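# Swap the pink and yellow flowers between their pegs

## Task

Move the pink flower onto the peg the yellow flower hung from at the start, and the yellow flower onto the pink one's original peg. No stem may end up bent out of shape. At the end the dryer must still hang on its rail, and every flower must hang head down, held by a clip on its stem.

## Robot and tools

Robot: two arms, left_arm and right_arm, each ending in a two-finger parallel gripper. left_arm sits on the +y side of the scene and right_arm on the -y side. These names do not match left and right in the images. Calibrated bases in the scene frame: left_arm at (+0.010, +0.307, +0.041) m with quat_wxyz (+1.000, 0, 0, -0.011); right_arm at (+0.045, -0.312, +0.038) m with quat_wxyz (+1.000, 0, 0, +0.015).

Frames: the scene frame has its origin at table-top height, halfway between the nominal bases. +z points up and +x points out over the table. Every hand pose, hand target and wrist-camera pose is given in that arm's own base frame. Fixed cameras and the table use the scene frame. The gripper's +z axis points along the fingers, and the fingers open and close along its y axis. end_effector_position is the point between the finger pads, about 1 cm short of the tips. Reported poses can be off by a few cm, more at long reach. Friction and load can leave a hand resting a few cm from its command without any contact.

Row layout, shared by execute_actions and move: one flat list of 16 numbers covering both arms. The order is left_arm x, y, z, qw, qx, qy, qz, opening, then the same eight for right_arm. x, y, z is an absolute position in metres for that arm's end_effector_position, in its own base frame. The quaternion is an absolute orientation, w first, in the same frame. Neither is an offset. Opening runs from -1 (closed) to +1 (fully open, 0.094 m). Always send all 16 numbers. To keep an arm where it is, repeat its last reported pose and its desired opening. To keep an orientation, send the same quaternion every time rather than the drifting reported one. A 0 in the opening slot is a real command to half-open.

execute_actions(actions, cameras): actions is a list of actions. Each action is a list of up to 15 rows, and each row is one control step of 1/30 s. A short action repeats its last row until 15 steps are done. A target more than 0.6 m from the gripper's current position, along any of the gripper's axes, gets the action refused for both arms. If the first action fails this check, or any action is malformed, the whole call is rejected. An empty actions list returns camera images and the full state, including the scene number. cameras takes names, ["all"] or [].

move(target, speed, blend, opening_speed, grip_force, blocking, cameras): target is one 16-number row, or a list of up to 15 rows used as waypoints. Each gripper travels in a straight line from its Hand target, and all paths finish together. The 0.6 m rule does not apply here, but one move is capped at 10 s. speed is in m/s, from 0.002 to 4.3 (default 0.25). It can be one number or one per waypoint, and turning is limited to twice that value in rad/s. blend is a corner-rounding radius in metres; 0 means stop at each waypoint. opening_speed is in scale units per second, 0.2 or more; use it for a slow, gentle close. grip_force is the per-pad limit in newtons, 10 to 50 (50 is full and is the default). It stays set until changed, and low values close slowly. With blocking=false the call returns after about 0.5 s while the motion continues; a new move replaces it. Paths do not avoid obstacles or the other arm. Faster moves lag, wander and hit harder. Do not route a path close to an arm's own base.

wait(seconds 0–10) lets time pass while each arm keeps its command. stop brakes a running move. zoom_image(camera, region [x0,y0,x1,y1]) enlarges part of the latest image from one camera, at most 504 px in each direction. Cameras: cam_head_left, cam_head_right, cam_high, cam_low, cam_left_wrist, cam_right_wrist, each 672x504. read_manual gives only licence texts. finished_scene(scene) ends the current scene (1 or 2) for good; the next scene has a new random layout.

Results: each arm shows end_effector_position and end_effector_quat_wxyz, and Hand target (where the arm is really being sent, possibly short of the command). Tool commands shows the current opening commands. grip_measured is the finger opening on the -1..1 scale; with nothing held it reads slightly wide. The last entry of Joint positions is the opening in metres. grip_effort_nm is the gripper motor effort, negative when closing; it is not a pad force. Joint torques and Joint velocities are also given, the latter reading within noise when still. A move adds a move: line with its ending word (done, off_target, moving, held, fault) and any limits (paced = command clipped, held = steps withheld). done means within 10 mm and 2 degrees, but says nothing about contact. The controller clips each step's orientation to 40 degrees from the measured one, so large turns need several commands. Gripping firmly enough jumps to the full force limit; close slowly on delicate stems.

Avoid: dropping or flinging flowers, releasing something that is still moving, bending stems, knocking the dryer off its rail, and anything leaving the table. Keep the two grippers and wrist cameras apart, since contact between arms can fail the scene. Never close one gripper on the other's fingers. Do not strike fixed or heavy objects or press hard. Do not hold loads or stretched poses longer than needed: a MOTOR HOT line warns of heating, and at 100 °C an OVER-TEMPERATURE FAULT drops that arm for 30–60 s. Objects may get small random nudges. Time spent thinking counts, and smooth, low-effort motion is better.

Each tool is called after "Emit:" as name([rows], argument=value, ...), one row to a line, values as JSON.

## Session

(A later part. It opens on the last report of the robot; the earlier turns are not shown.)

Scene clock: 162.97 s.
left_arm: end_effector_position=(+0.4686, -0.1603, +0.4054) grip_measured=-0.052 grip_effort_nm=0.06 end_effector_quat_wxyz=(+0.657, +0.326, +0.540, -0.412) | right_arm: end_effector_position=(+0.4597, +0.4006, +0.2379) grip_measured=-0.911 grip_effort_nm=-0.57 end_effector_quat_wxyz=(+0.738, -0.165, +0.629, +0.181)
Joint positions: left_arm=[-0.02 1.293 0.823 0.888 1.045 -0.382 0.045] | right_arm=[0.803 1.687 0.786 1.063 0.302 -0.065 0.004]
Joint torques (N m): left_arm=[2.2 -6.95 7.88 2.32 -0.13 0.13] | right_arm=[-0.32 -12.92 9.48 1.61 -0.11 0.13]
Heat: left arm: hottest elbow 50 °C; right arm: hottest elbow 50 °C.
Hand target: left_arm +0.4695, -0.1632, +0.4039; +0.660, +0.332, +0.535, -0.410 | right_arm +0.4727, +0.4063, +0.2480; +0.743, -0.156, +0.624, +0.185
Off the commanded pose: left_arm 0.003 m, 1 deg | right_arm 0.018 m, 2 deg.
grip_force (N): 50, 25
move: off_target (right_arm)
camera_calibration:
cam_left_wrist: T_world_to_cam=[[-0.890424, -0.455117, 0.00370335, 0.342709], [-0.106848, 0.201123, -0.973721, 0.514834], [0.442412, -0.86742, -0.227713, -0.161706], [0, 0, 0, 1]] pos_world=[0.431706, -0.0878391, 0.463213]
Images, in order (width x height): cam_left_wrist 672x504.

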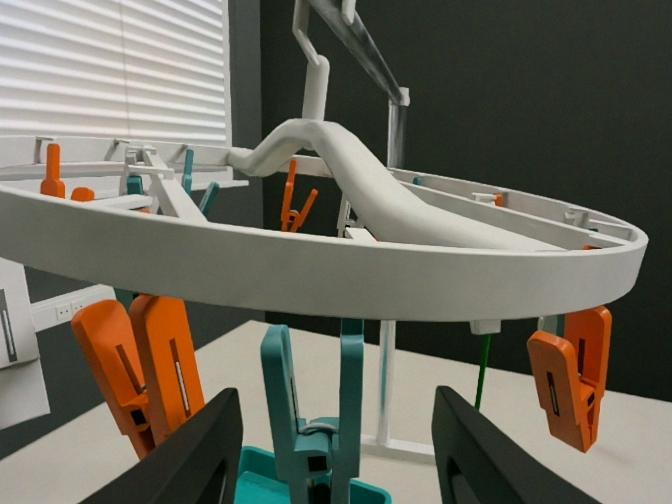

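Emit:
move(target=[0.4758,-0.1775,0.409,0.6601,0.3321,0.5345,-0.4101,-0.05, 0.4735,0.407,0.248,0.7433,-0.1555,0.6237,0.1853,-1], speed=0.06, cameras=["cam_left_wrist"])

Emit:
zoom_image(camera="cam_left_wrist", region=[200, 280, 480, 490])

Scene clock: 168.80 s.
left_arm: end_effector_position=(+0.4697, -0.1724, +0.4028) grip_measured=-0.052 grip_effort_nm=0.06 end_effector_quat_wxyz=(+0.658, +0.327, +0.539, -0.411) | right_arm: end_effector_position=(+0.4597, +0.4006, +0.2379) grip_measured=-0.911 grip_effort_nm=-0.57 end_effector_quat_wxyz=(+0.738, -0.165, +0.629, +0.181)
Joint positions: left_arm=[-0.05 1.3 0.823 0.878 1.017 -0.359 0.045] | right_arm=[0.803 1.687 0.786 1.063 0.302 -0.065 0.004]
Joint torques (N m): left_arm=[1.79 -6.89 9.68 1.09 -0.28 0.17] | right_arm=[-0.15 -12.81 9.47 1.57 -0.11 0.14]
Heat: left arm: hottest elbow 49 °C; right arm: hottest elbow 50 °C.
Hand target: left_arm +0.4755, -0.1775, +0.4089; +0.660, +0.332, +0.534, -0.410 | right_arm +0.4727, +0.4063, +0.2480; +0.743, -0.156, +0.624, +0.185
Off the commanded pose: left_arm 0.010 m, 1 deg | right_arm 0.018 m, 2 deg.
grip_force (N): 50, 25
move: off_target (right_arm)
camera_calibration:
cam_left_wrist: T_world_to_cam=[[-0.890578, -0.454831, 0.00063053, 0.339571], [-0.103249, 0.200816, -0.974173, 0.513328], [0.442957, -0.867642, -0.225803, -0.174267], [0, 0, 0, 1]] pos_world=[0.432608, -0.0998387, 0.460506]
Images, in order (width x height): cam_left_wrist 672x504.

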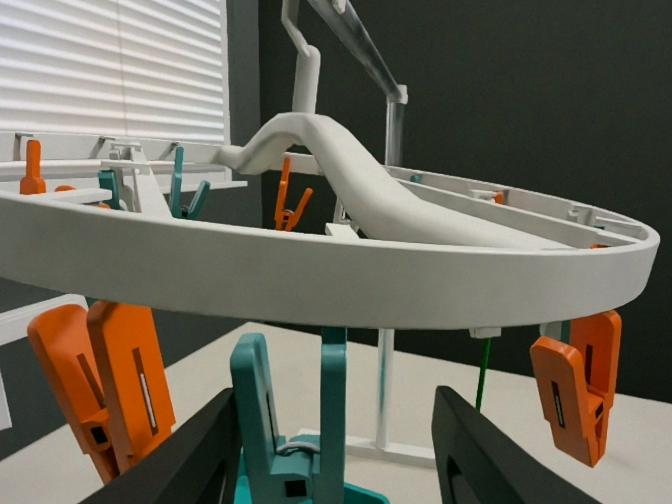

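Scaled by 1.800 from the camera's 672x504 image, which has a finer 960x720 frame.

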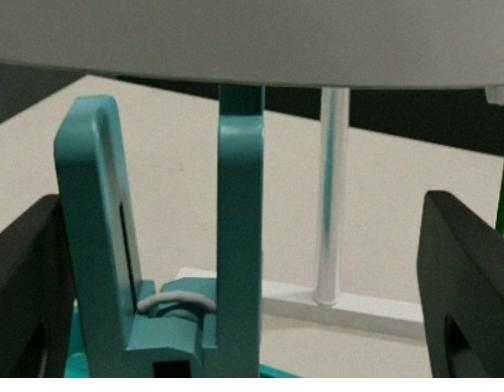

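Emit:
move(target=[0.479,-0.1725,0.424,0.6601,0.3321,0.5345,-0.4101,-0.05, 0.4735,0.407,0.248,0.7433,-0.1555,0.6237,0.1853,-1], speed=0.06, cameras=["cam_left_wrist"])

Emit:
zoom_image(camera="cam_left_wrist", region=[200, 280, 480, 490])

Scene clock: 176.97 s.
left_arm: end_effector_position=(+0.4709, -0.1730, +0.3973) grip_measured=-0.052 grip_effort_nm=0.06 end_effector_quat_wxyz=(+0.647, +0.323, +0.550, -0.417) | right_arm: end_effector_position=(+0.4597, +0.4006, +0.2379) grip_measured=-0.911 grip_effort_nm=-0.57 end_effector_quat_wxyz=(+0.738, -0.165, +0.629, +0.181)
Joint positions: left_arm=[-0.05 1.3 0.823 0.844 1.023 -0.359 0.045] | right_arm=[0.803 1.687 0.786 1.063 0.302 -0.065 0.004]
Joint torques (N m): left_arm=[2.78 -7.82 11.75 1.17 -0.03 0.05] | right_arm=[-0.26 -12.92 9.5 1.63 -0.11 0.14]
Heat: left arm: hottest elbow 49 °C; right arm: hottest elbow 50 °C.
Hand target: left_arm +0.4775, -0.1722, +0.4236; +0.660, +0.332, +0.534, -0.410 | right_arm +0.4727, +0.4063, +0.2480; +0.743, -0.156, +0.624, +0.185
Off the commanded pose: left_arm 0.028 m, 3 deg | right_arm 0.018 m, 2 deg.
grip_force (N): 50, 25
move: off_target (left_arm, right_arm)
camera_calibration:
cam_left_wrist: T_world_to_cam=[[-0.892615, -0.449932, 0.028294, 0.331216], [-0.134291, 0.205458, -0.969409, 0.521736], [0.430354, -0.869108, -0.243816, -0.163797], [0, 0, 0, 1]] pos_world=[0.436203, -0.100528, 0.456468]
Images, in order (width x height): cam_left_wrist 672x504.

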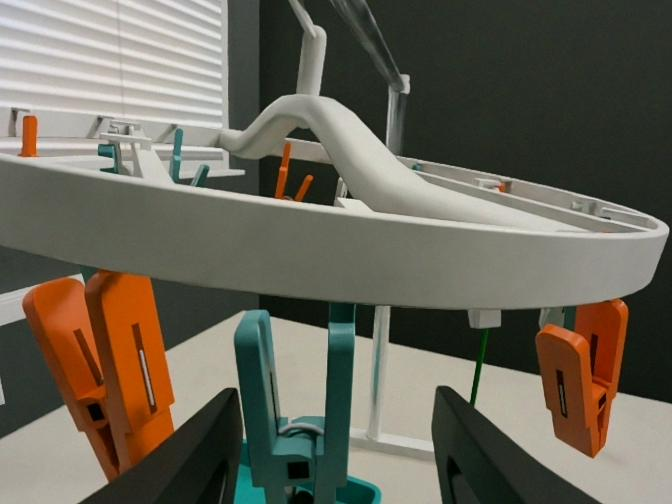

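Scaled by 1.800 from the camera's 672x504 image, which has a finer 960x720 frame.

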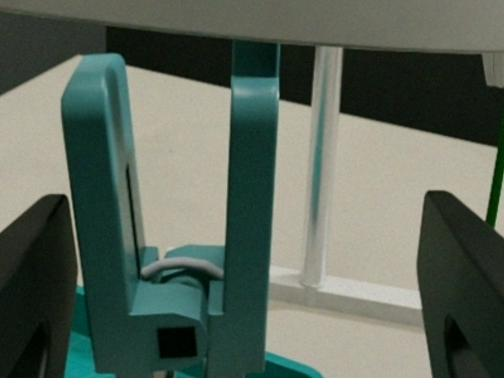

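Emit:
move(target=[0.479,-0.1725,0.430,0.6601,0.3321,0.5345,-0.4101,-0.05, 0.4735,0.407,0.248,0.7433,-0.1555,0.6237,0.1853,-1], speed=0.06, cameras=["cam_left_wrist"])

Emit:
zoom_image(camera="cam_left_wrist", region=[200, 280, 480, 490])

Scene clock: 180.30 s.
left_arm: end_effector_position=(+0.4728, -0.1731, +0.3984) grip_measured=-0.052 grip_effort_nm=0.06 end_effector_quat_wxyz=(+0.645, +0.321, +0.553, -0.419) | right_arm: end_effector_position=(+0.4597, +0.4006, +0.2379) grip_measured=-0.911 grip_effort_nm=-0.57 end_effector_quat_wxyz=(+0.738, -0.165, +0.629, +0.181)
Joint positions: left_arm=[-0.05 1.3 0.831 0.827 1.023 -0.359 0.045] | right_arm=[0.803 1.687 0.786 1.063 0.302 -0.065 0.004]
Joint torques (N m): left_arm=[2.78 -8.47 11.9 1.21 -0.04 0.06] | right_arm=[-0.09 -12.81 9.48 1.58 -0.12 0.13]
Heat: left arm: hottest elbow 49 °C; right arm: hottest elbow 50 °C.
Hand target: left_arm +0.4772, -0.1722, +0.4294; +0.660, +0.332, +0.535, -0.410 | right_arm +0.4727, +0.4063, +0.2480; +0.743, -0.156, +0.624, +0.185
Off the commanded pose: left_arm 0.032 m, 3 deg | right_arm 0.018 m, 2 deg.
grip_force (N): 50, 25
move: off_target (left_arm, right_arm)
camera_calibration:
cam_left_wrist: T_world_to_cam=[[-0.892275, -0.44998, 0.0369246, 0.329253], [-0.143925, 0.205966, -0.967917, 0.527061], [0.427938, -0.868963, -0.248542, -0.161375], [0, 0, 0, 1]] pos_world=[0.4387, -0.100628, 0.457885]
Images, in order (width x height): cam_left_wrist 672x504.

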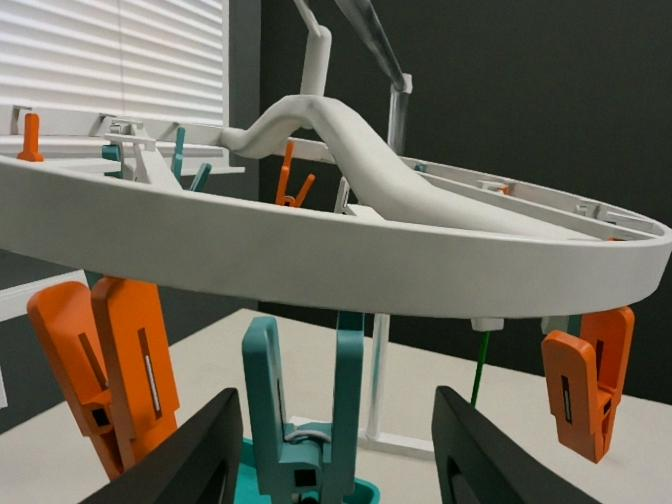

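Scaled by 1.800 from the camera's 672x504 image, which has a finer 960x720 frame.

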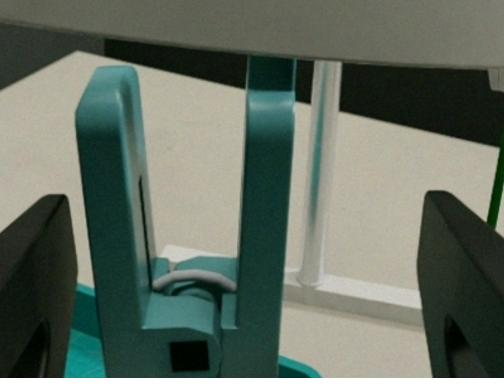

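Emit:
move(target=[0.479,-0.1725,0.440,0.6601,0.3321,0.5345,-0.4101,-0.05, 0.4735,0.407,0.248,0.7433,-0.1555,0.6237,0.1853,-1], speed=0.06, cameras=["cam_left_wrist"])

Emit:
zoom_image(camera="cam_left_wrist", region=[200, 280, 480, 490])

Scene clock: 183.80 s.
left_arm: end_effector_position=(+0.4756, -0.1733, +0.4036) grip_measured=-0.052 grip_effort_nm=0.06 end_effector_quat_wxyz=(+0.642, +0.319, +0.556, -0.420) | right_arm: end_effector_position=(+0.4597, +0.4006, +0.2379) grip_measured=-0.911 grip_effort_nm=-0.57 end_effector_quat_wxyz=(+0.738, -0.165, +0.629, +0.181)
Joint positions: left_arm=[-0.05 1.297 0.848 0.797 1.024 -0.359 0.045] | right_arm=[0.803 1.687 0.786 1.063 0.302 -0.065 0.004]
Joint torques (N m): left_arm=[2.78 -9.17 12.04 1.07 -0.04 0.06] | right_arm=[-0.21 -12.92 9.48 1.63 -0.12 0.13]
Heat: left arm: hottest elbow 51 °C; right arm: hottest elbow 51 °C.
Hand target: left_arm +0.4768, -0.1722, +0.4393; +0.660, +0.332, +0.534, -0.410 | right_arm +0.4727, +0.4063, +0.2480; +0.743, -0.156, +0.624, +0.185
Off the commanded pose: left_arm 0.037 m, 4 deg | right_arm 0.018 m, 2 deg.
grip_force (N): 50, 25
move: off_target (left_arm, right_arm)
camera_calibration:
cam_left_wrist: T_world_to_cam=[[-0.892041, -0.449693, 0.0451534, 0.328099], [-0.153045, 0.206555, -0.966391, 0.536411], [0.425253, -0.868971, -0.253079, -0.158317], [0, 0, 0, 1]] pos_world=[0.442098, -0.100827, 0.463502]
Images, in order (width x height): cam_left_wrist 672x504.

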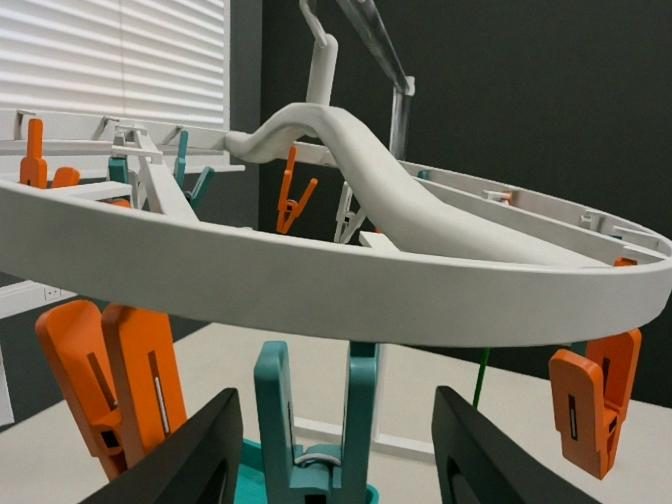

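Scaled by 1.800 from the camera's 672x504 image, which has a finer 960x720 frame.

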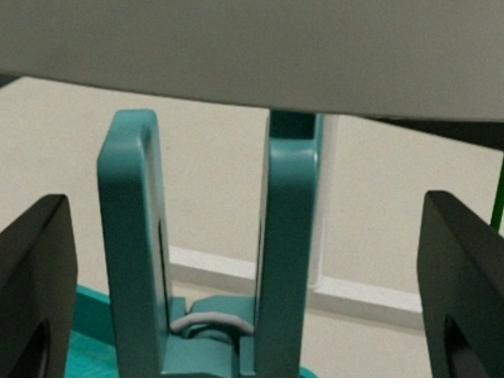

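Emit:
move(target=[0.4775,-0.1735,0.452,0.6601,0.3321,0.5345,-0.4101,-0.05, 0.4735,0.407,0.248,0.7433,-0.1555,0.6237,0.1853,-1], speed=0.06, cameras=["cam_left_wrist"])

Emit:
zoom_image(camera="cam_left_wrist", region=[200, 280, 480, 490])

Scene clock: 188.90 s.
left_arm: end_effector_position=(+0.4748, -0.1732, +0.4153) grip_measured=-0.052 grip_effort_nm=0.06 end_effector_quat_wxyz=(+0.642, +0.319, +0.556, -0.421) | right_arm: end_effector_position=(+0.4597, +0.4006, +0.2379) grip_measured=-0.911 grip_effort_nm=-0.57 end_effector_quat_wxyz=(+0.738, -0.165, +0.629, +0.181)
Joint positions: left_arm=[-0.05 1.279 0.866 0.76 1.024 -0.359 0.045] | right_arm=[0.803 1.687 0.786 1.063 0.302 -0.065 0.004]
Joint torques (N m): left_arm=[2.61 -9.05 12.21 1.09 -0.12 0.08] | right_arm=[-0.21 -12.92 9.44 1.55 -0.11 0.14]
Heat: left arm: hottest elbow 53 °C; right arm: hottest elbow 51 °C.
Hand target: left_arm +0.4753, -0.1732, +0.4514; +0.660, +0.332, +0.534, -0.410 | right_arm +0.4727, +0.4063, +0.2480; +0.743, -0.156, +0.624, +0.185
Off the commanded pose: left_arm 0.037 m, 4 deg | right_arm 0.018 m, 2 deg.
grip_force (N): 50, 25
move: off_target (left_arm, right_arm)
camera_calibration:
cam_left_wrist: T_world_to_cam=[[-0.892016, -0.449678, 0.0458012, 0.326446], [-0.153783, 0.206639, -0.966256, 0.547948], [0.42504, -0.868959, -0.253478, -0.154662], [0, 0, 0, 1]] pos_world=[0.441197, -0.100827, 0.475303]
Images, in order (width x height): cam_left_wrist 672x504.

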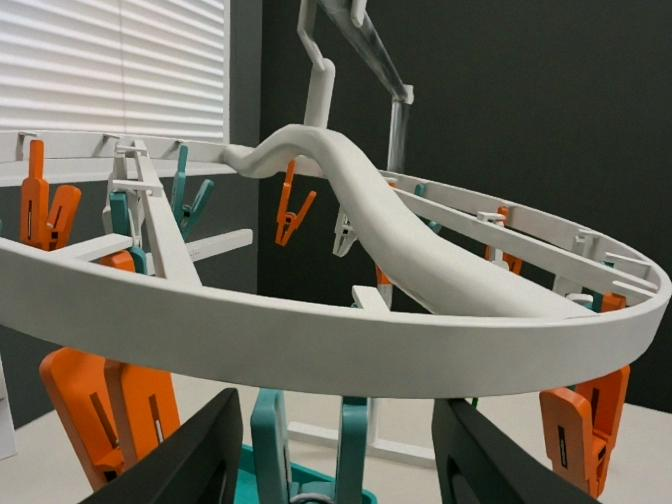

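Scaled by 1.800 from the camera's 672x504 image, which has a finer 960x720 frame.

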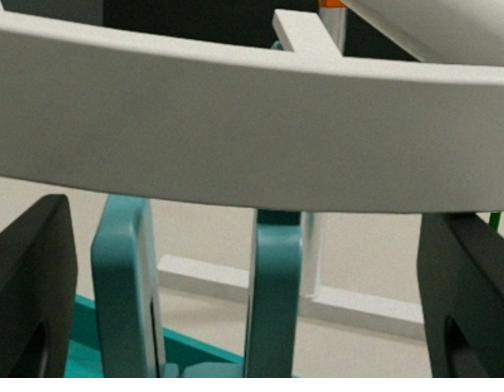

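Emit:
move(target=[0.4775,-0.1735,0.452,0.6601,0.3321,0.5345,-0.4101,-0.72, 0.4735,0.407,0.248,0.7433,-0.1555,0.6237,0.1853,-1], speed=0.06, opening_speed=0.6, grip_force=[50,25], cameras=["cam_left_wrist","cam_low"])

Emit:
zoom_image(camera="cam_left_wrist", region=[200, 280, 480, 490])

Emit:
zoom_image(camera="cam_low", region=[170, 20, 310, 125])

Scene clock: 196.83 s.
left_arm: end_effector_position=(+0.4746, -0.1732, +0.4160) grip_measured=-0.702 grip_effort_nm=-0.96 end_effector_quat_wxyz=(+0.642, +0.319, +0.556, -0.420) | right_arm: end_effector_position=(+0.4597, +0.4006, +0.2379) grip_measured=-0.911 grip_effort_nm=-0.57 end_effector_quat_wxyz=(+0.738, -0.165, +0.629, +0.181)
Joint positions: left_arm=[-0.05 1.279 0.867 0.76 1.024 -0.359 0.014] | right_arm=[0.803 1.687 0.786 1.063 0.302 -0.065 0.004]
Joint torques (N m): left_arm=[2.49 -8.94 12.15 1.18 -0.13 0.08] | right_arm=[-0.09 -12.86 9.48 1.57 -0.12 0.14]
Heat: left arm: hottest elbow 54 °C; right arm: hottest elbow 51 °C.
Hand target: left_arm +0.4753, -0.1732, +0.4515; +0.660, +0.332, +0.534, -0.410 | right_arm +0.4727, +0.4063, +0.2481; +0.743, -0.156, +0.624, +0.185
Off the commanded pose: left_arm 0.036 m, 4 deg | right_arm 0.018 m, 2 deg.
grip_force (N): 50, 25
move: off_target (left_arm, right_arm)
camera_calibration:
cam_left_wrist: T_world_to_cam=[[-0.892099, -0.449614, 0.0448055, 0.326758], [-0.152639, 0.206547, -0.966457, 0.548077], [0.425278, -0.869014, -0.252889, -0.154816], [0, 0, 0, 1]] pos_world=[0.440998, -0.100827, 0.475901]
Images, in order (width x height): cam_low 672x504, cam_left_wrist 672x504.

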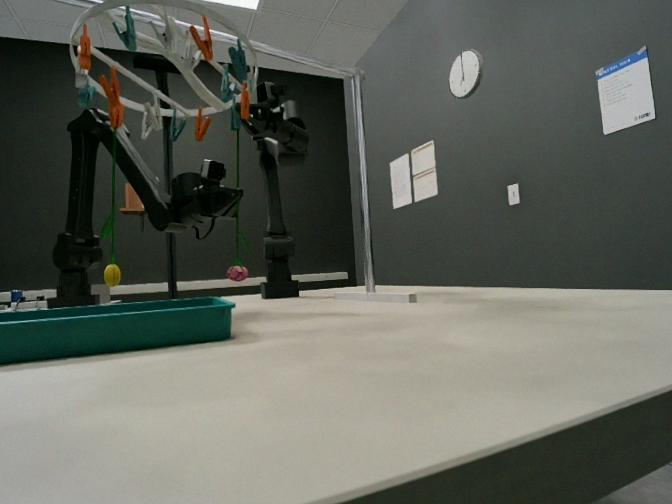

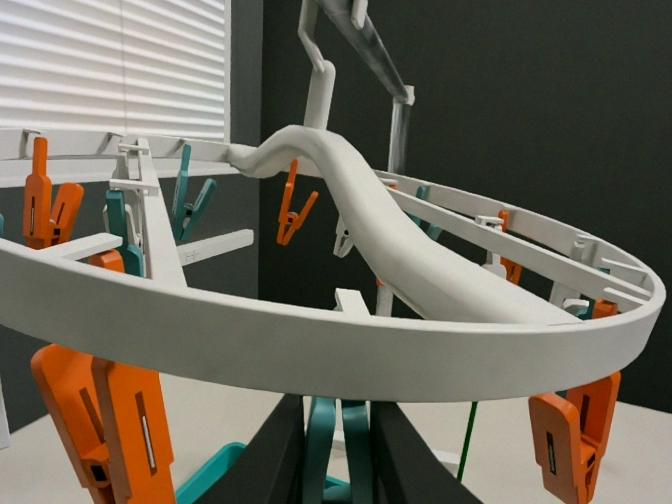

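Scaled by 1.800 from the camera's 672x504 image, which has a finer 960x720 frame.

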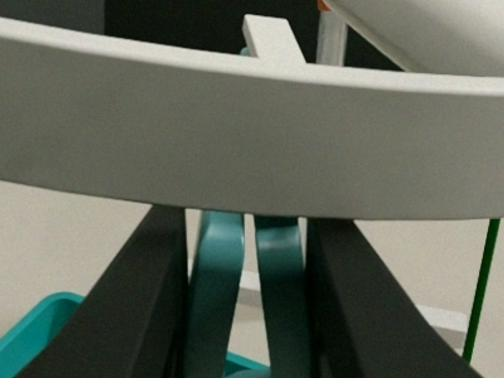

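Scaled by 3.600 from the camera's 672x504 image, which has a finer 960x720 frame.

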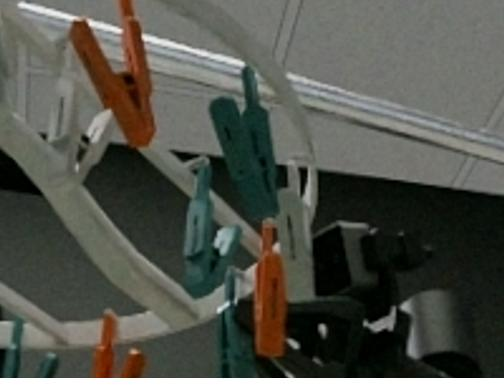

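Emit:
move(target=[0.4775,-0.1735,0.452,0.6601,0.3321,0.5345,-0.4101,-0.72, 0.4735,0.407,0.170,0.7433,-0.1555,0.6237,0.1853,-1], speed=0.08, cameras=["cam_low","cam_head_right","cam_right_wrist"])

Emit:
zoom_image(camera="cam_low", region=[180, 70, 300, 290])

Scene clock: 201.27 s.
left_arm: end_effector_position=(+0.4744, -0.1732, +0.4164) grip_measured=-0.719 grip_effort_nm=-1.06 end_effector_quat_wxyz=(+0.642, +0.320, +0.556, -0.420) | right_arm: end_effector_position=(+0.4644, +0.4056, +0.1668) grip_measured=-0.911 grip_effort_nm=-0.57 end_effector_quat_wxyz=(+0.737, -0.166, +0.630, +0.180)
Joint positions: left_arm=[-0.05 1.278 0.867 0.76 1.024 -0.359 0.013] | right_arm=[0.803 1.887 0.786 1.26 0.301 -0.065 0.004]
Joint torques (N m): left_arm=[2.55 -8.88 12.18 1.17 -0.12 0.08] | right_arm=[-0.09 -14.1 6.64 2.63 -0.09 0.14]
Heat: left arm: hottest elbow 53 °C; right arm: hottest elbow 51 °C.
Hand target: left_arm +0.4754, -0.1732, +0.4514; +0.660, +0.332, +0.534, -0.410 | right_arm +0.4732, +0.4067, +0.1699; +0.743, -0.156, +0.624, +0.185
Off the commanded pose: left_arm 0.036 m, 4 deg | right_arm 0.010 m, 2 deg.
grip_force (N): 50, 25
move: off_target (left_arm)
camera_calibration:
cam_right_wrist: T_world_to_cam=[[0.478608, -0.877609, 0.0271387, 0.128109], [-0.226894, -0.153478, -0.96175, 0.3684], [0.848206, 0.454144, -0.27258, -0.443754], [0, 0, 0, 1]] pos_world=[0.398669, 0.370499, 0.229873]
Images, in order (width x height): cam_head_right 672x504, cam_low 672x504, cam_right_wrist 672x504.

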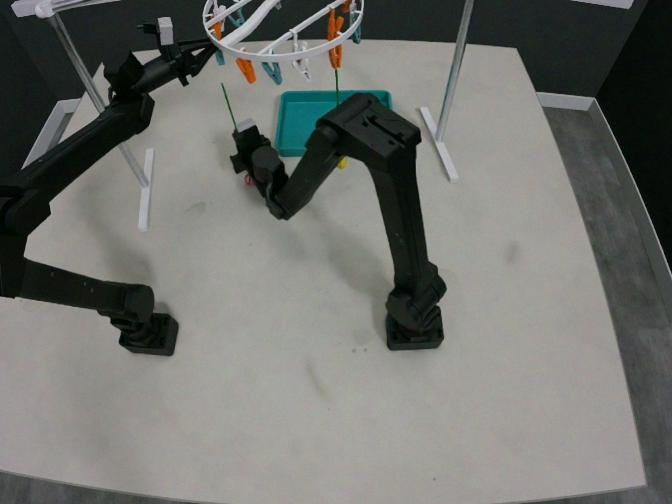

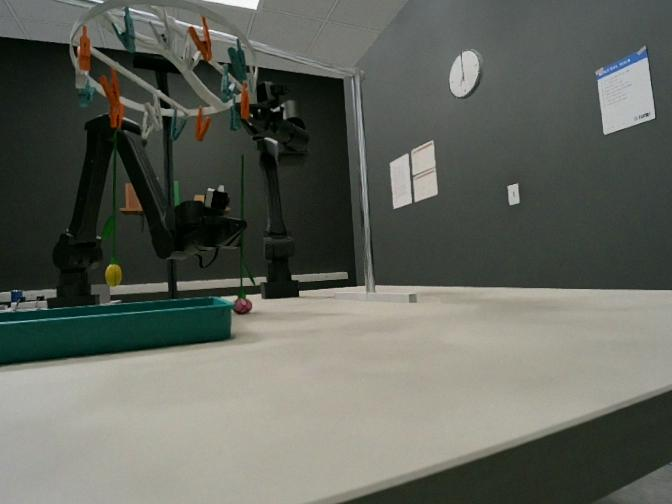

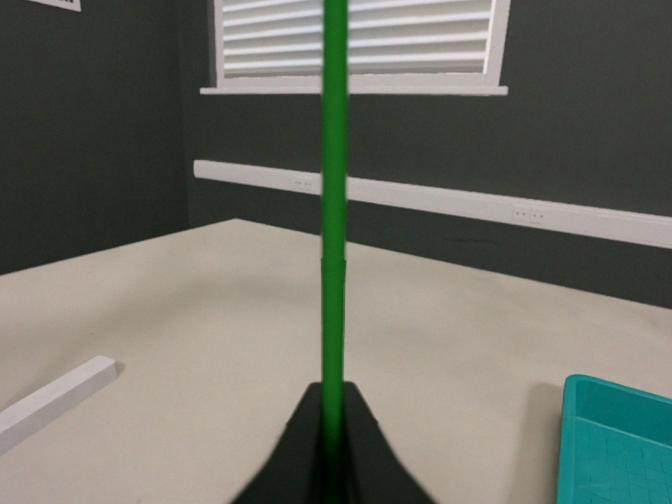

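Scaled by 2.291 from the camera's 672x504 image, which has a finer 960x720 frame.

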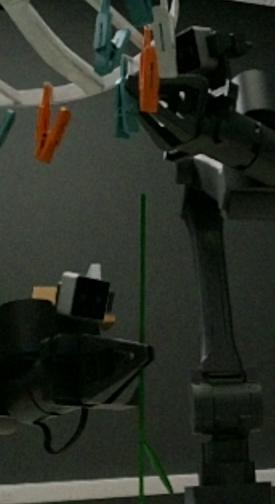

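Emit:
move([
  [0.4775,-0.1735,0.452,0.6601,0.3321,0.5345,-0.4101,-0.32, 0.445,0.393,0.190,0.7433,-0.1555,0.6237,0.1853,-1],
  [0.4642,-0.1466,0.442,0.6601,0.3321,0.5345,-0.4101,-0.32, 0.42,0.38,0.210,0.7433,-0.1555,0.6237,0.1853,-1],
  [0.4332,-0.0839,0.424,0.6601,0.3321,0.5345,-0.4101,-0.32, 0.385,0.372,0.220,0.7433,-0.1555,0.6237,0.1853,-1],
], speed=[0.06,0.06,0.15], blend=[0,0.01,0], opening_speed=0.4, cameras=["cam_left_wrist","cam_head_right","cam_low"])

Scene clock: 227.90 s.
left_arm: end_effector_position=(+0.4329, -0.0882, +0.4236) grip_measured=-0.322 grip_effort_nm=0.06 end_effector_quat_wxyz=(+0.658, +0.333, +0.535, -0.412) | right_arm: end_effector_position=(+0.3901, +0.3709, +0.2204) grip_measured=-0.911 grip_effort_nm=-0.57 end_effector_quat_wxyz=(+0.745, -0.149, +0.623, +0.187)
Joint positions: left_arm=[0.18 1.238 0.782 1.115 1.229 -0.635 0.032] | right_arm=[0.887 1.628 0.586 1.238 0.399 -0.065 0.004]
Joint torques (N m): left_arm=[3.31 -6.42 7.58 1.83 -0.2 -0.11] | right_arm=[1.2 -12.57 4.66 1.61 0.04 -0.05]
Heat: left arm: hottest elbow 54 °C; right arm: hottest elbow 48 °C.
Hand target: left_arm +0.4332, -0.0840, +0.4239; +0.660, +0.332, +0.535, -0.410 | right_arm +0.3850, +0.3720, +0.2199; +0.743, -0.156, +0.624, +0.185
Off the commanded pose: left_arm 0.004 m, 0 deg | right_arm 0.005 m, 1 deg.
grip_force (N): 50, 25
move: done
camera_calibration:
cam_left_wrist: T_world_to_cam=[[-0.895383, -0.445213, -0.00862328, 0.351925], [-0.0929476, 0.205799, -0.97417, 0.508878], [0.435488, -0.871454, -0.22565, -0.077427], [0, 0, 0, 1]] pos_world=[0.396125, -0.015519, 0.481297]
Images, in order (width x height): cam_head_right 672x504, cam_low 672x504, cam_left_wrist 672x504.

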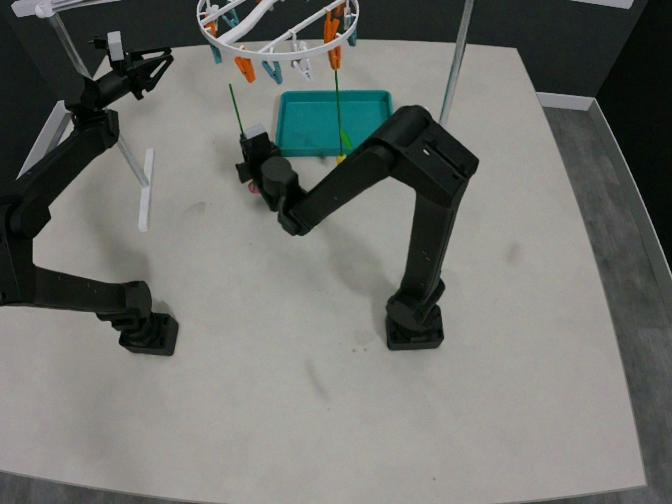

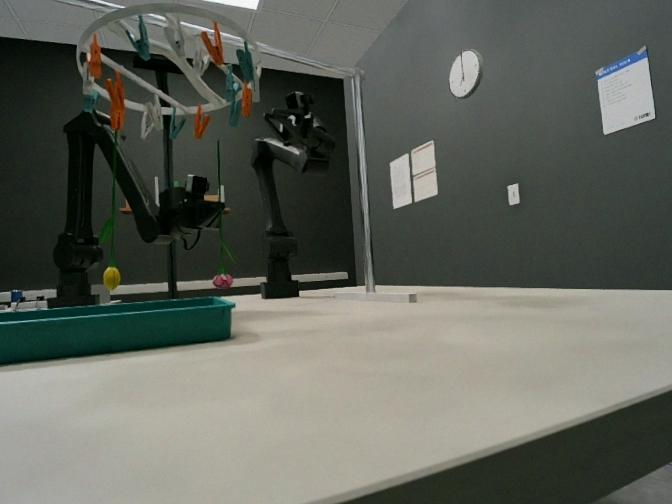

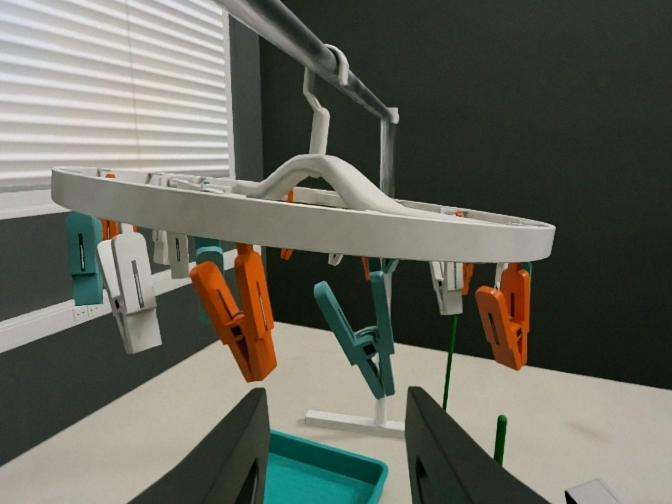

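Emit:
move([
  [0.40,-0.06,0.42,0.6601,0.3321,0.5345,-0.4101,-0.32, 0.33,0.378,0.215,0.02611,-0.06973,0.99722,0.00183,-1],
  [0.36,-0.04,0.42,0.6601,0.3321,0.5345,-0.4101,-0.32, 0.307,0.383,0.07,0.02611,-0.06973,0.99722,0.00183,-1],
], speed=0.25, blend=[0.03,0], cameras=["cam_right_wrist","cam_head_right","cam_head_left"])

Scene clock: 238.10 s.
left_arm: end_effector_position=(+0.3652, -0.0426, +0.4156) grip_measured=-0.322 grip_effort_nm=0.06 end_effector_quat_wxyz=(+0.656, +0.323, +0.547, -0.408) | right_arm: end_effector_position=(+0.3091, +0.3789, +0.0714) grip_measured=-0.911 grip_effort_nm=-0.57 end_effector_quat_wxyz=(+0.024, -0.074, +0.997, -0.002)
Joint positions: left_arm=[0.365 1.167 0.655 1.553 1.345 -1.051 0.032] | right_arm=[0.901 1.713 1.232 -1.06 0.038 0.752 0.004]
Joint torques (N m): left_arm=[3.31 -6.12 6.86 1.13 -0.37 -0.08] | right_arm=[1.2 -16.21 6.98 0.8 0 0.18]
Heat: left arm: hottest elbow 53 °C; right arm: hottest elbow 47 °C.
Hand target: left_arm +0.3603, -0.0407, +0.4202; +0.661, +0.327, +0.544, -0.401 | right_arm +0.3070, +0.3831, +0.0701; +0.026, -0.070, +0.997, +0.002
Off the commanded pose: left_arm 0.007 m, 2 deg | right_arm 0.005 m, 1 deg.
joint sent to its limit (left arm) — joint 4 (wrist pitch), upper limit. The joint targets still meet the commanded pose.
grip_force (N): 50, 25
move: done
camera_calibration:
cam_right_wrist: T_world_to_cam=[[0.156158, -0.987731, 0.00164884, 0.324798], [-0.917267, -0.144398, 0.371175, 0.352024], [-0.366383, -0.0594745, -0.928561, 0.290878], [0, 0, 0, 1]] pos_world=[0.378752, 0.388945, 0.1389]
Images, in order (width x height): cam_head_left 672x504, cam_head_right 672x504, cam_right_wrist 672x504.

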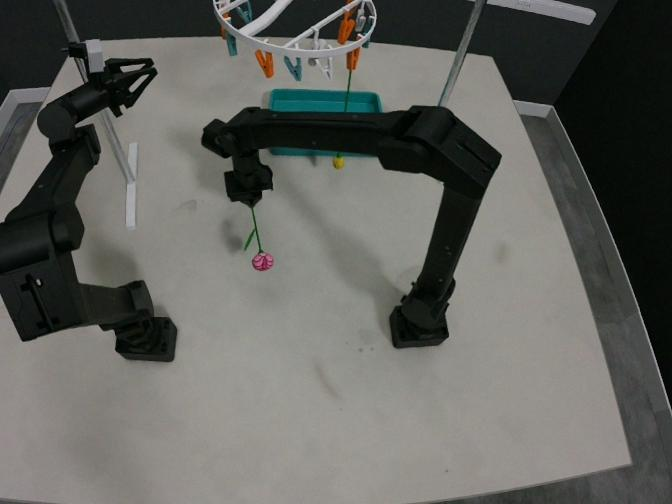

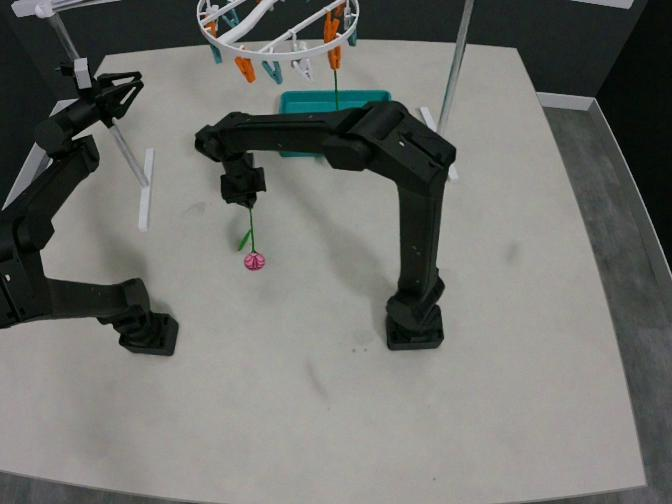

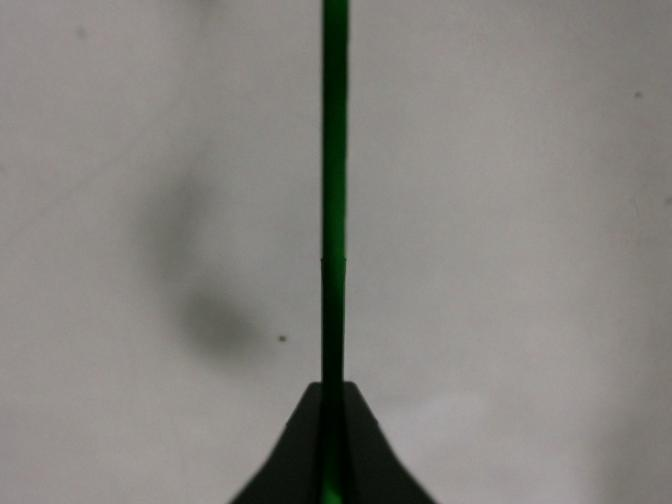

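Emit:
move(target=[0.36,-0.04,0.42,0.6601,0.3321,0.5345,-0.4101,-0.32, 0.307,0.383,-0.012,0.02611,-0.06973,0.99722,0.00183,-1], speed=0.08, cameras=["cam_low","cam_head_right"])

Emit:
zoom_image(camera="cam_low", region=[130, 180, 330, 330])

Scene clock: 243.83 s.
left_arm: end_effector_position=(+0.3652, -0.0426, +0.4156) grip_measured=-0.322 grip_effort_nm=0.06 end_effector_quat_wxyz=(+0.656, +0.323, +0.547, -0.408) | right_arm: end_effector_position=(+0.3117, +0.3822, -0.0037) grip_measured=-0.911 grip_effort_nm=-0.57 end_effector_quat_wxyz=(+0.030, -0.073, +0.997, +0.005)
Joint positions: left_arm=[0.365 1.167 0.655 1.553 1.345 -1.052 0.032] | right_arm=[0.901 1.822 1.154 -0.855 0.038 0.753 0.004]
Joint torques (N m): left_arm=[3.37 -6.07 6.87 1.13 -0.37 -0.06] | right_arm=[1.08 -15.97 5.85 0.84 0.01 0.19]
Heat: left arm: hottest elbow 52 °C; right arm: hottest elbow 47 °C.
Hand target: left_arm +0.3603, -0.0407, +0.4202; +0.661, +0.327, +0.544, -0.401 | right_arm +0.3069, +0.3829, -0.0118; +0.026, -0.070, +0.997, +0.002
Off the commanded pose: left_arm 0.007 m, 2 deg | right_arm 0.010 m, 1 deg.
joint sent to its limit (left arm) — joint 4 (wrist pitch), upper limit. The joint targets still meet the commanded pose.
grip_force (N): 50, 25
move: done
Images, in order (width x height): cam_head_right 672x504, cam_low 672x504.

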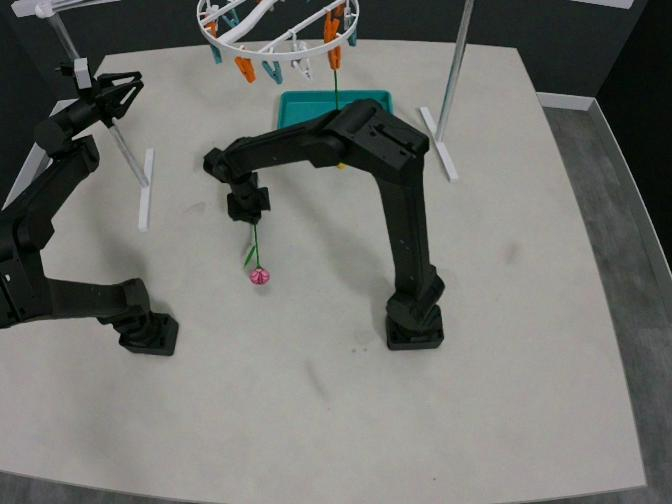

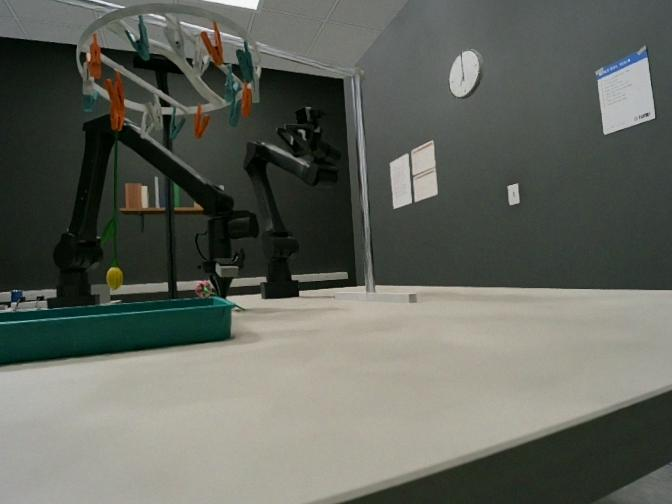

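Scaled by 2.520 from the camera's 672x504 image, which has a finer 960x720 frame.

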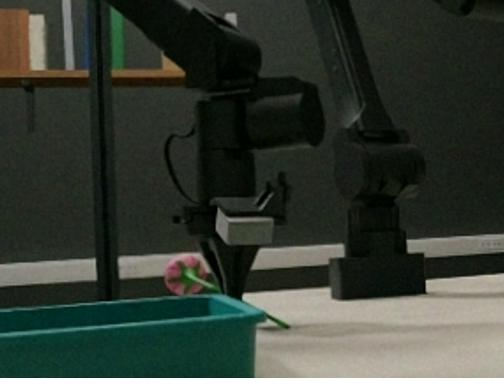

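Emit:
move(target=[0.36,-0.04,0.42,0.6601,0.3321,0.5345,-0.4101,-0.32, 0.307,0.383,-0.024,0.02611,-0.06973,0.99722,0.00183,-1], speed=0.05, cameras=["cam_head_left","cam_right_wrist","cam_head_right"])

Emit:
zoom_image(camera="cam_head_right", region=[190, 180, 330, 300])

Emit:
zoom_image(camera="cam_head_left", region=[190, 180, 330, 300])

Scene clock: 246.80 s.
left_arm: end_effector_position=(+0.3652, -0.0426, +0.4156) grip_measured=-0.322 grip_effort_nm=0.06 end_effector_quat_wxyz=(+0.656, +0.323, +0.547, -0.408) | right_arm: end_effector_position=(+0.3124, +0.3831, -0.0143) grip_measured=-0.911 grip_effort_nm=-0.57 end_effector_quat_wxyz=(+0.031, -0.073, +0.997, +0.006)
Joint positions: left_arm=[0.365 1.167 0.655 1.553 1.345 -1.052 0.032] | right_arm=[0.901 1.84 1.146 -0.826 0.038 0.753 0.004]
Joint torques (N m): left_arm=[3.43 -6.07 6.89 1.14 -0.37 -0.06] | right_arm=[1.14 -15.85 5.57 0.77 0 0.18]
Heat: left arm: hottest elbow 52 °C; right arm: hottest elbow 47 °C.
Hand target: left_arm +0.3603, -0.0407, +0.4202; +0.661, +0.327, +0.544, -0.401 | right_arm +0.3069, +0.3829, -0.0238; +0.026, -0.070, +0.997, +0.002
Off the commanded pose: left_arm 0.007 m, 2 deg | right_arm 0.011 m, 1 deg.
joint sent to its limit (left arm) — joint 4 (wrist pitch), upper limit. The joint targets still meet the commanded pose.
grip_force (N): 50, 25
move: off_target (right_arm)
camera_calibration:
cam_right_wrist: T_world_to_cam=[[0.155877, -0.987703, -0.0120688, 0.328362], [-0.921897, -0.149857, 0.35728, 0.390825], [-0.354695, -0.0445655, -0.933919, 0.203397], [0, 0, 0, 1]] pos_world=[0.381261, 0.391956, 0.0542853]
Images, in order (width x height): cam_head_left 672x504, cam_head_right 672x504, cam_right_wrist 672x504.

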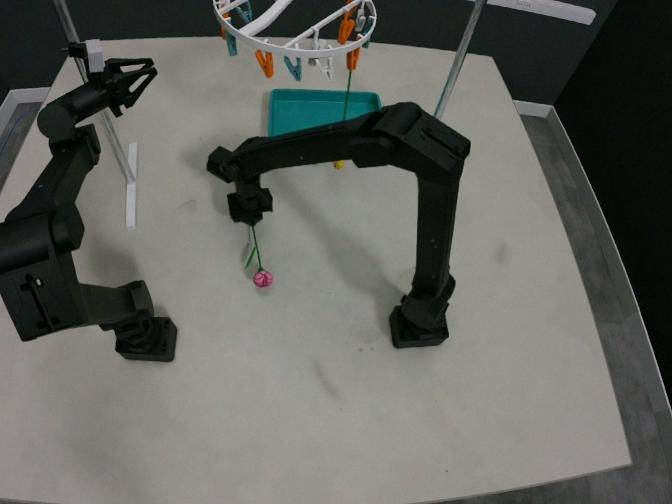

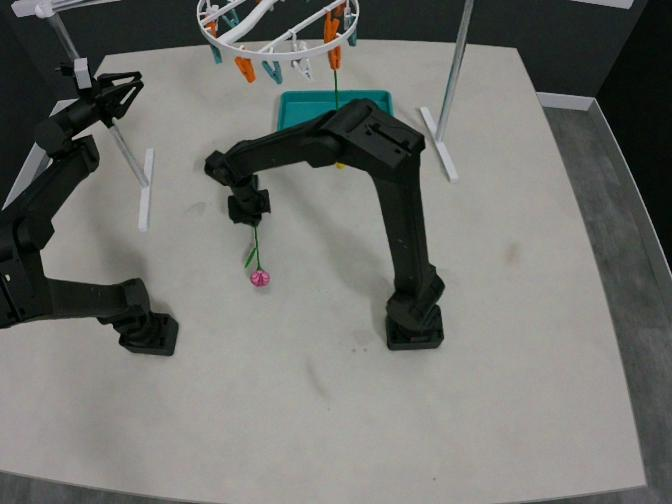

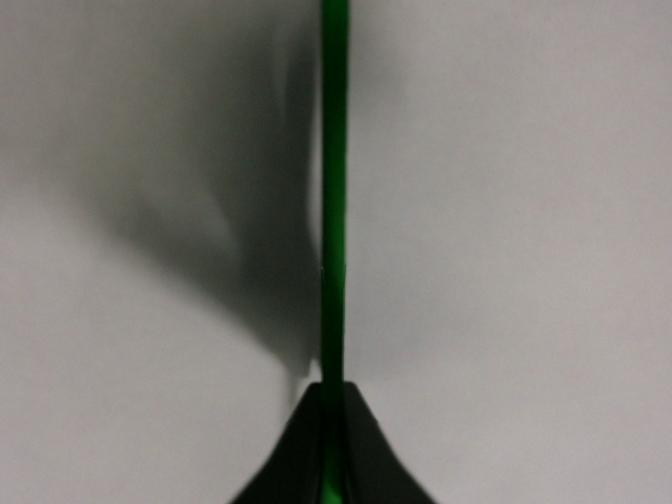

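Scaled by 3.600 from the camera's 672x504 image, which has a finer 960x720 frame.

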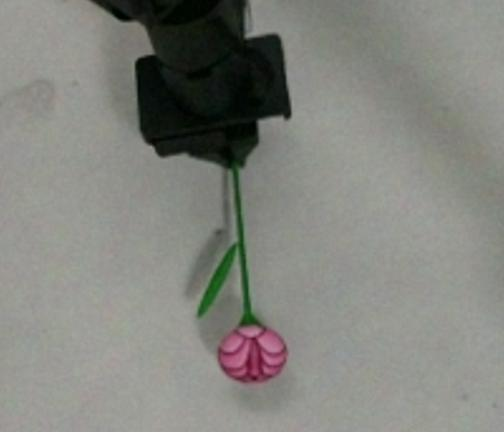

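Scaled by 3.600 from the camera's 672x504 image, which has a finer 960x720 frame.

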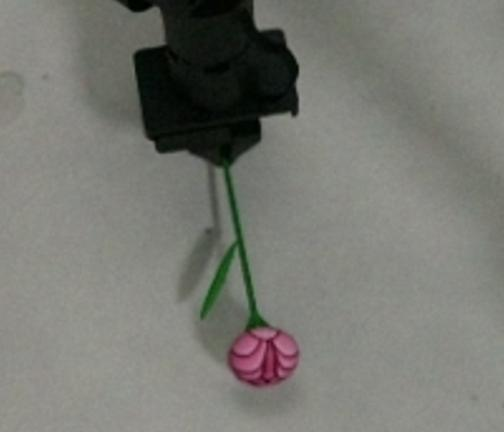

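Emit:
move([
  [0.36,-0.04,0.42,0.6601,0.3321,0.5345,-0.4101,-0.32, 0.307,0.383,-0.031,0.02611,-0.06973,0.99722,0.00183,-1],
  [0.36,-0.04,0.42,0.6601,0.3321,0.5345,-0.4101,-0.32, 0.307,0.383,-0.031,0.02611,-0.06973,0.99722,0.00183,-0.5],
], speed=0.04, opening_speed=0.3, cameras=["cam_right_wrist","cam_head_right"])

Emit:
zoom_image(camera="cam_head_right", region=[190, 180, 330, 300])

Scene clock: 252.67 s.
left_arm: end_effector_position=(+0.3652, -0.0426, +0.4156) grip_measured=-0.322 grip_effort_nm=0.06 end_effector_quat_wxyz=(+0.656, +0.323, +0.547, -0.408) | right_arm: end_effector_position=(+0.3141, +0.3852, -0.0187) grip_measured=-0.502 grip_effort_nm=0.07 end_effector_quat_wxyz=(+0.033, -0.073, +0.997, +0.008)
Joint positions: left_arm=[0.365 1.167 0.655 1.553 1.345 -1.052 0.032] | right_arm=[0.901 1.85 1.146 -0.81 0.038 0.753 0.023]
Joint torques (N m): left_arm=[3.37 -6.07 6.87 1.13 -0.37 -0.06] | right_arm=[1.14 -15.68 5.22 0.88 0.01 0.19]
Heat: left arm: hottest elbow 51 °C; right arm: hottest elbow 46 °C.
Hand target: left_arm +0.3603, -0.0407, +0.4202; +0.661, +0.327, +0.544, -0.401 | right_arm +0.3069, +0.3828, -0.0306; +0.026, -0.070, +0.997, +0.002
Off the commanded pose: left_arm 0.007 m, 2 deg | right_arm 0.014 m, 1 deg.
joint sent to its limit (left arm) — joint 4 (wrist pitch), upper limit. The joint targets still meet the commanded pose.
grip_force (N): 50, 25
move: off_target (right_arm); target 2's new opening was sent with right_arm's hand 0.014 m and 1 deg from that target
camera_calibration:
cam_right_wrist: T_world_to_cam=[[0.155897, -0.987631, -0.0167782, 0.330075], [-0.923422, -0.15175, 0.35251, 0.395424], [-0.350696, -0.0394619, -0.935658, 0.196689], [0, 0, 0, 1]] pos_world=[0.382664, 0.39376, 0.0501803]
Images, in order (width x height): cam_head_right 672x504, cam_right_wrist 672x504.

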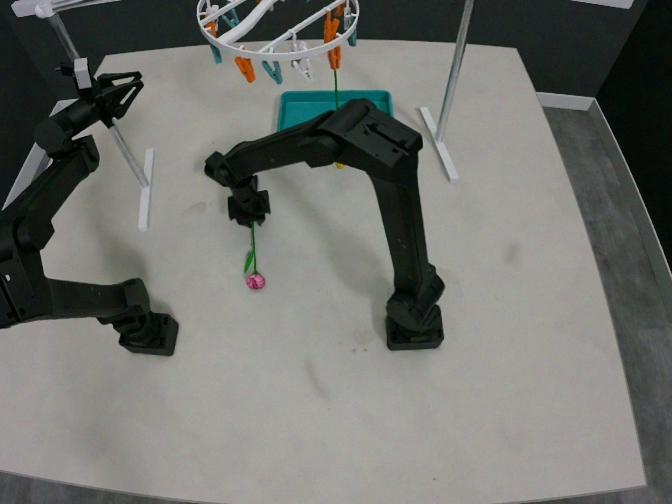

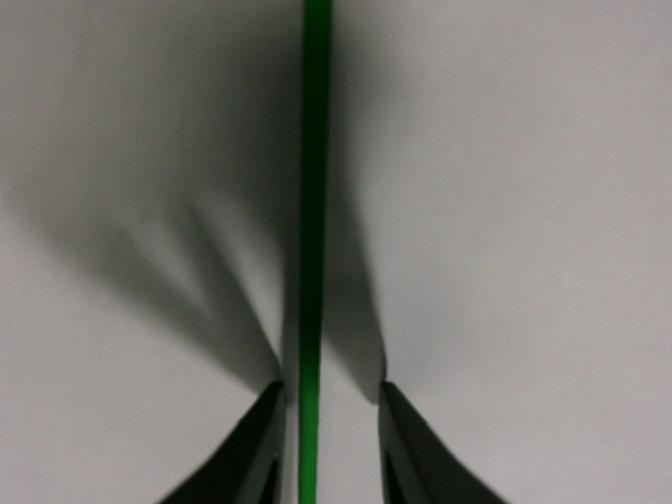

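Scaled by 3.600 from the camera's 672x504 image, which has a finer 960x720 frame.

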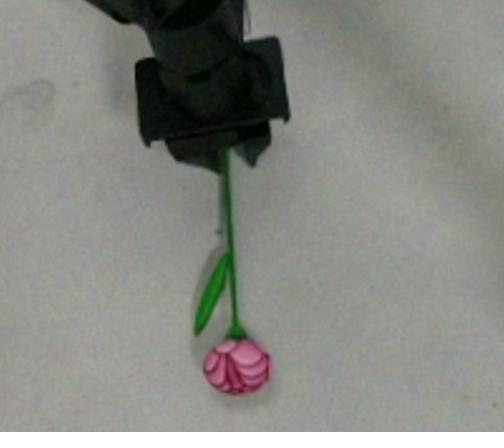

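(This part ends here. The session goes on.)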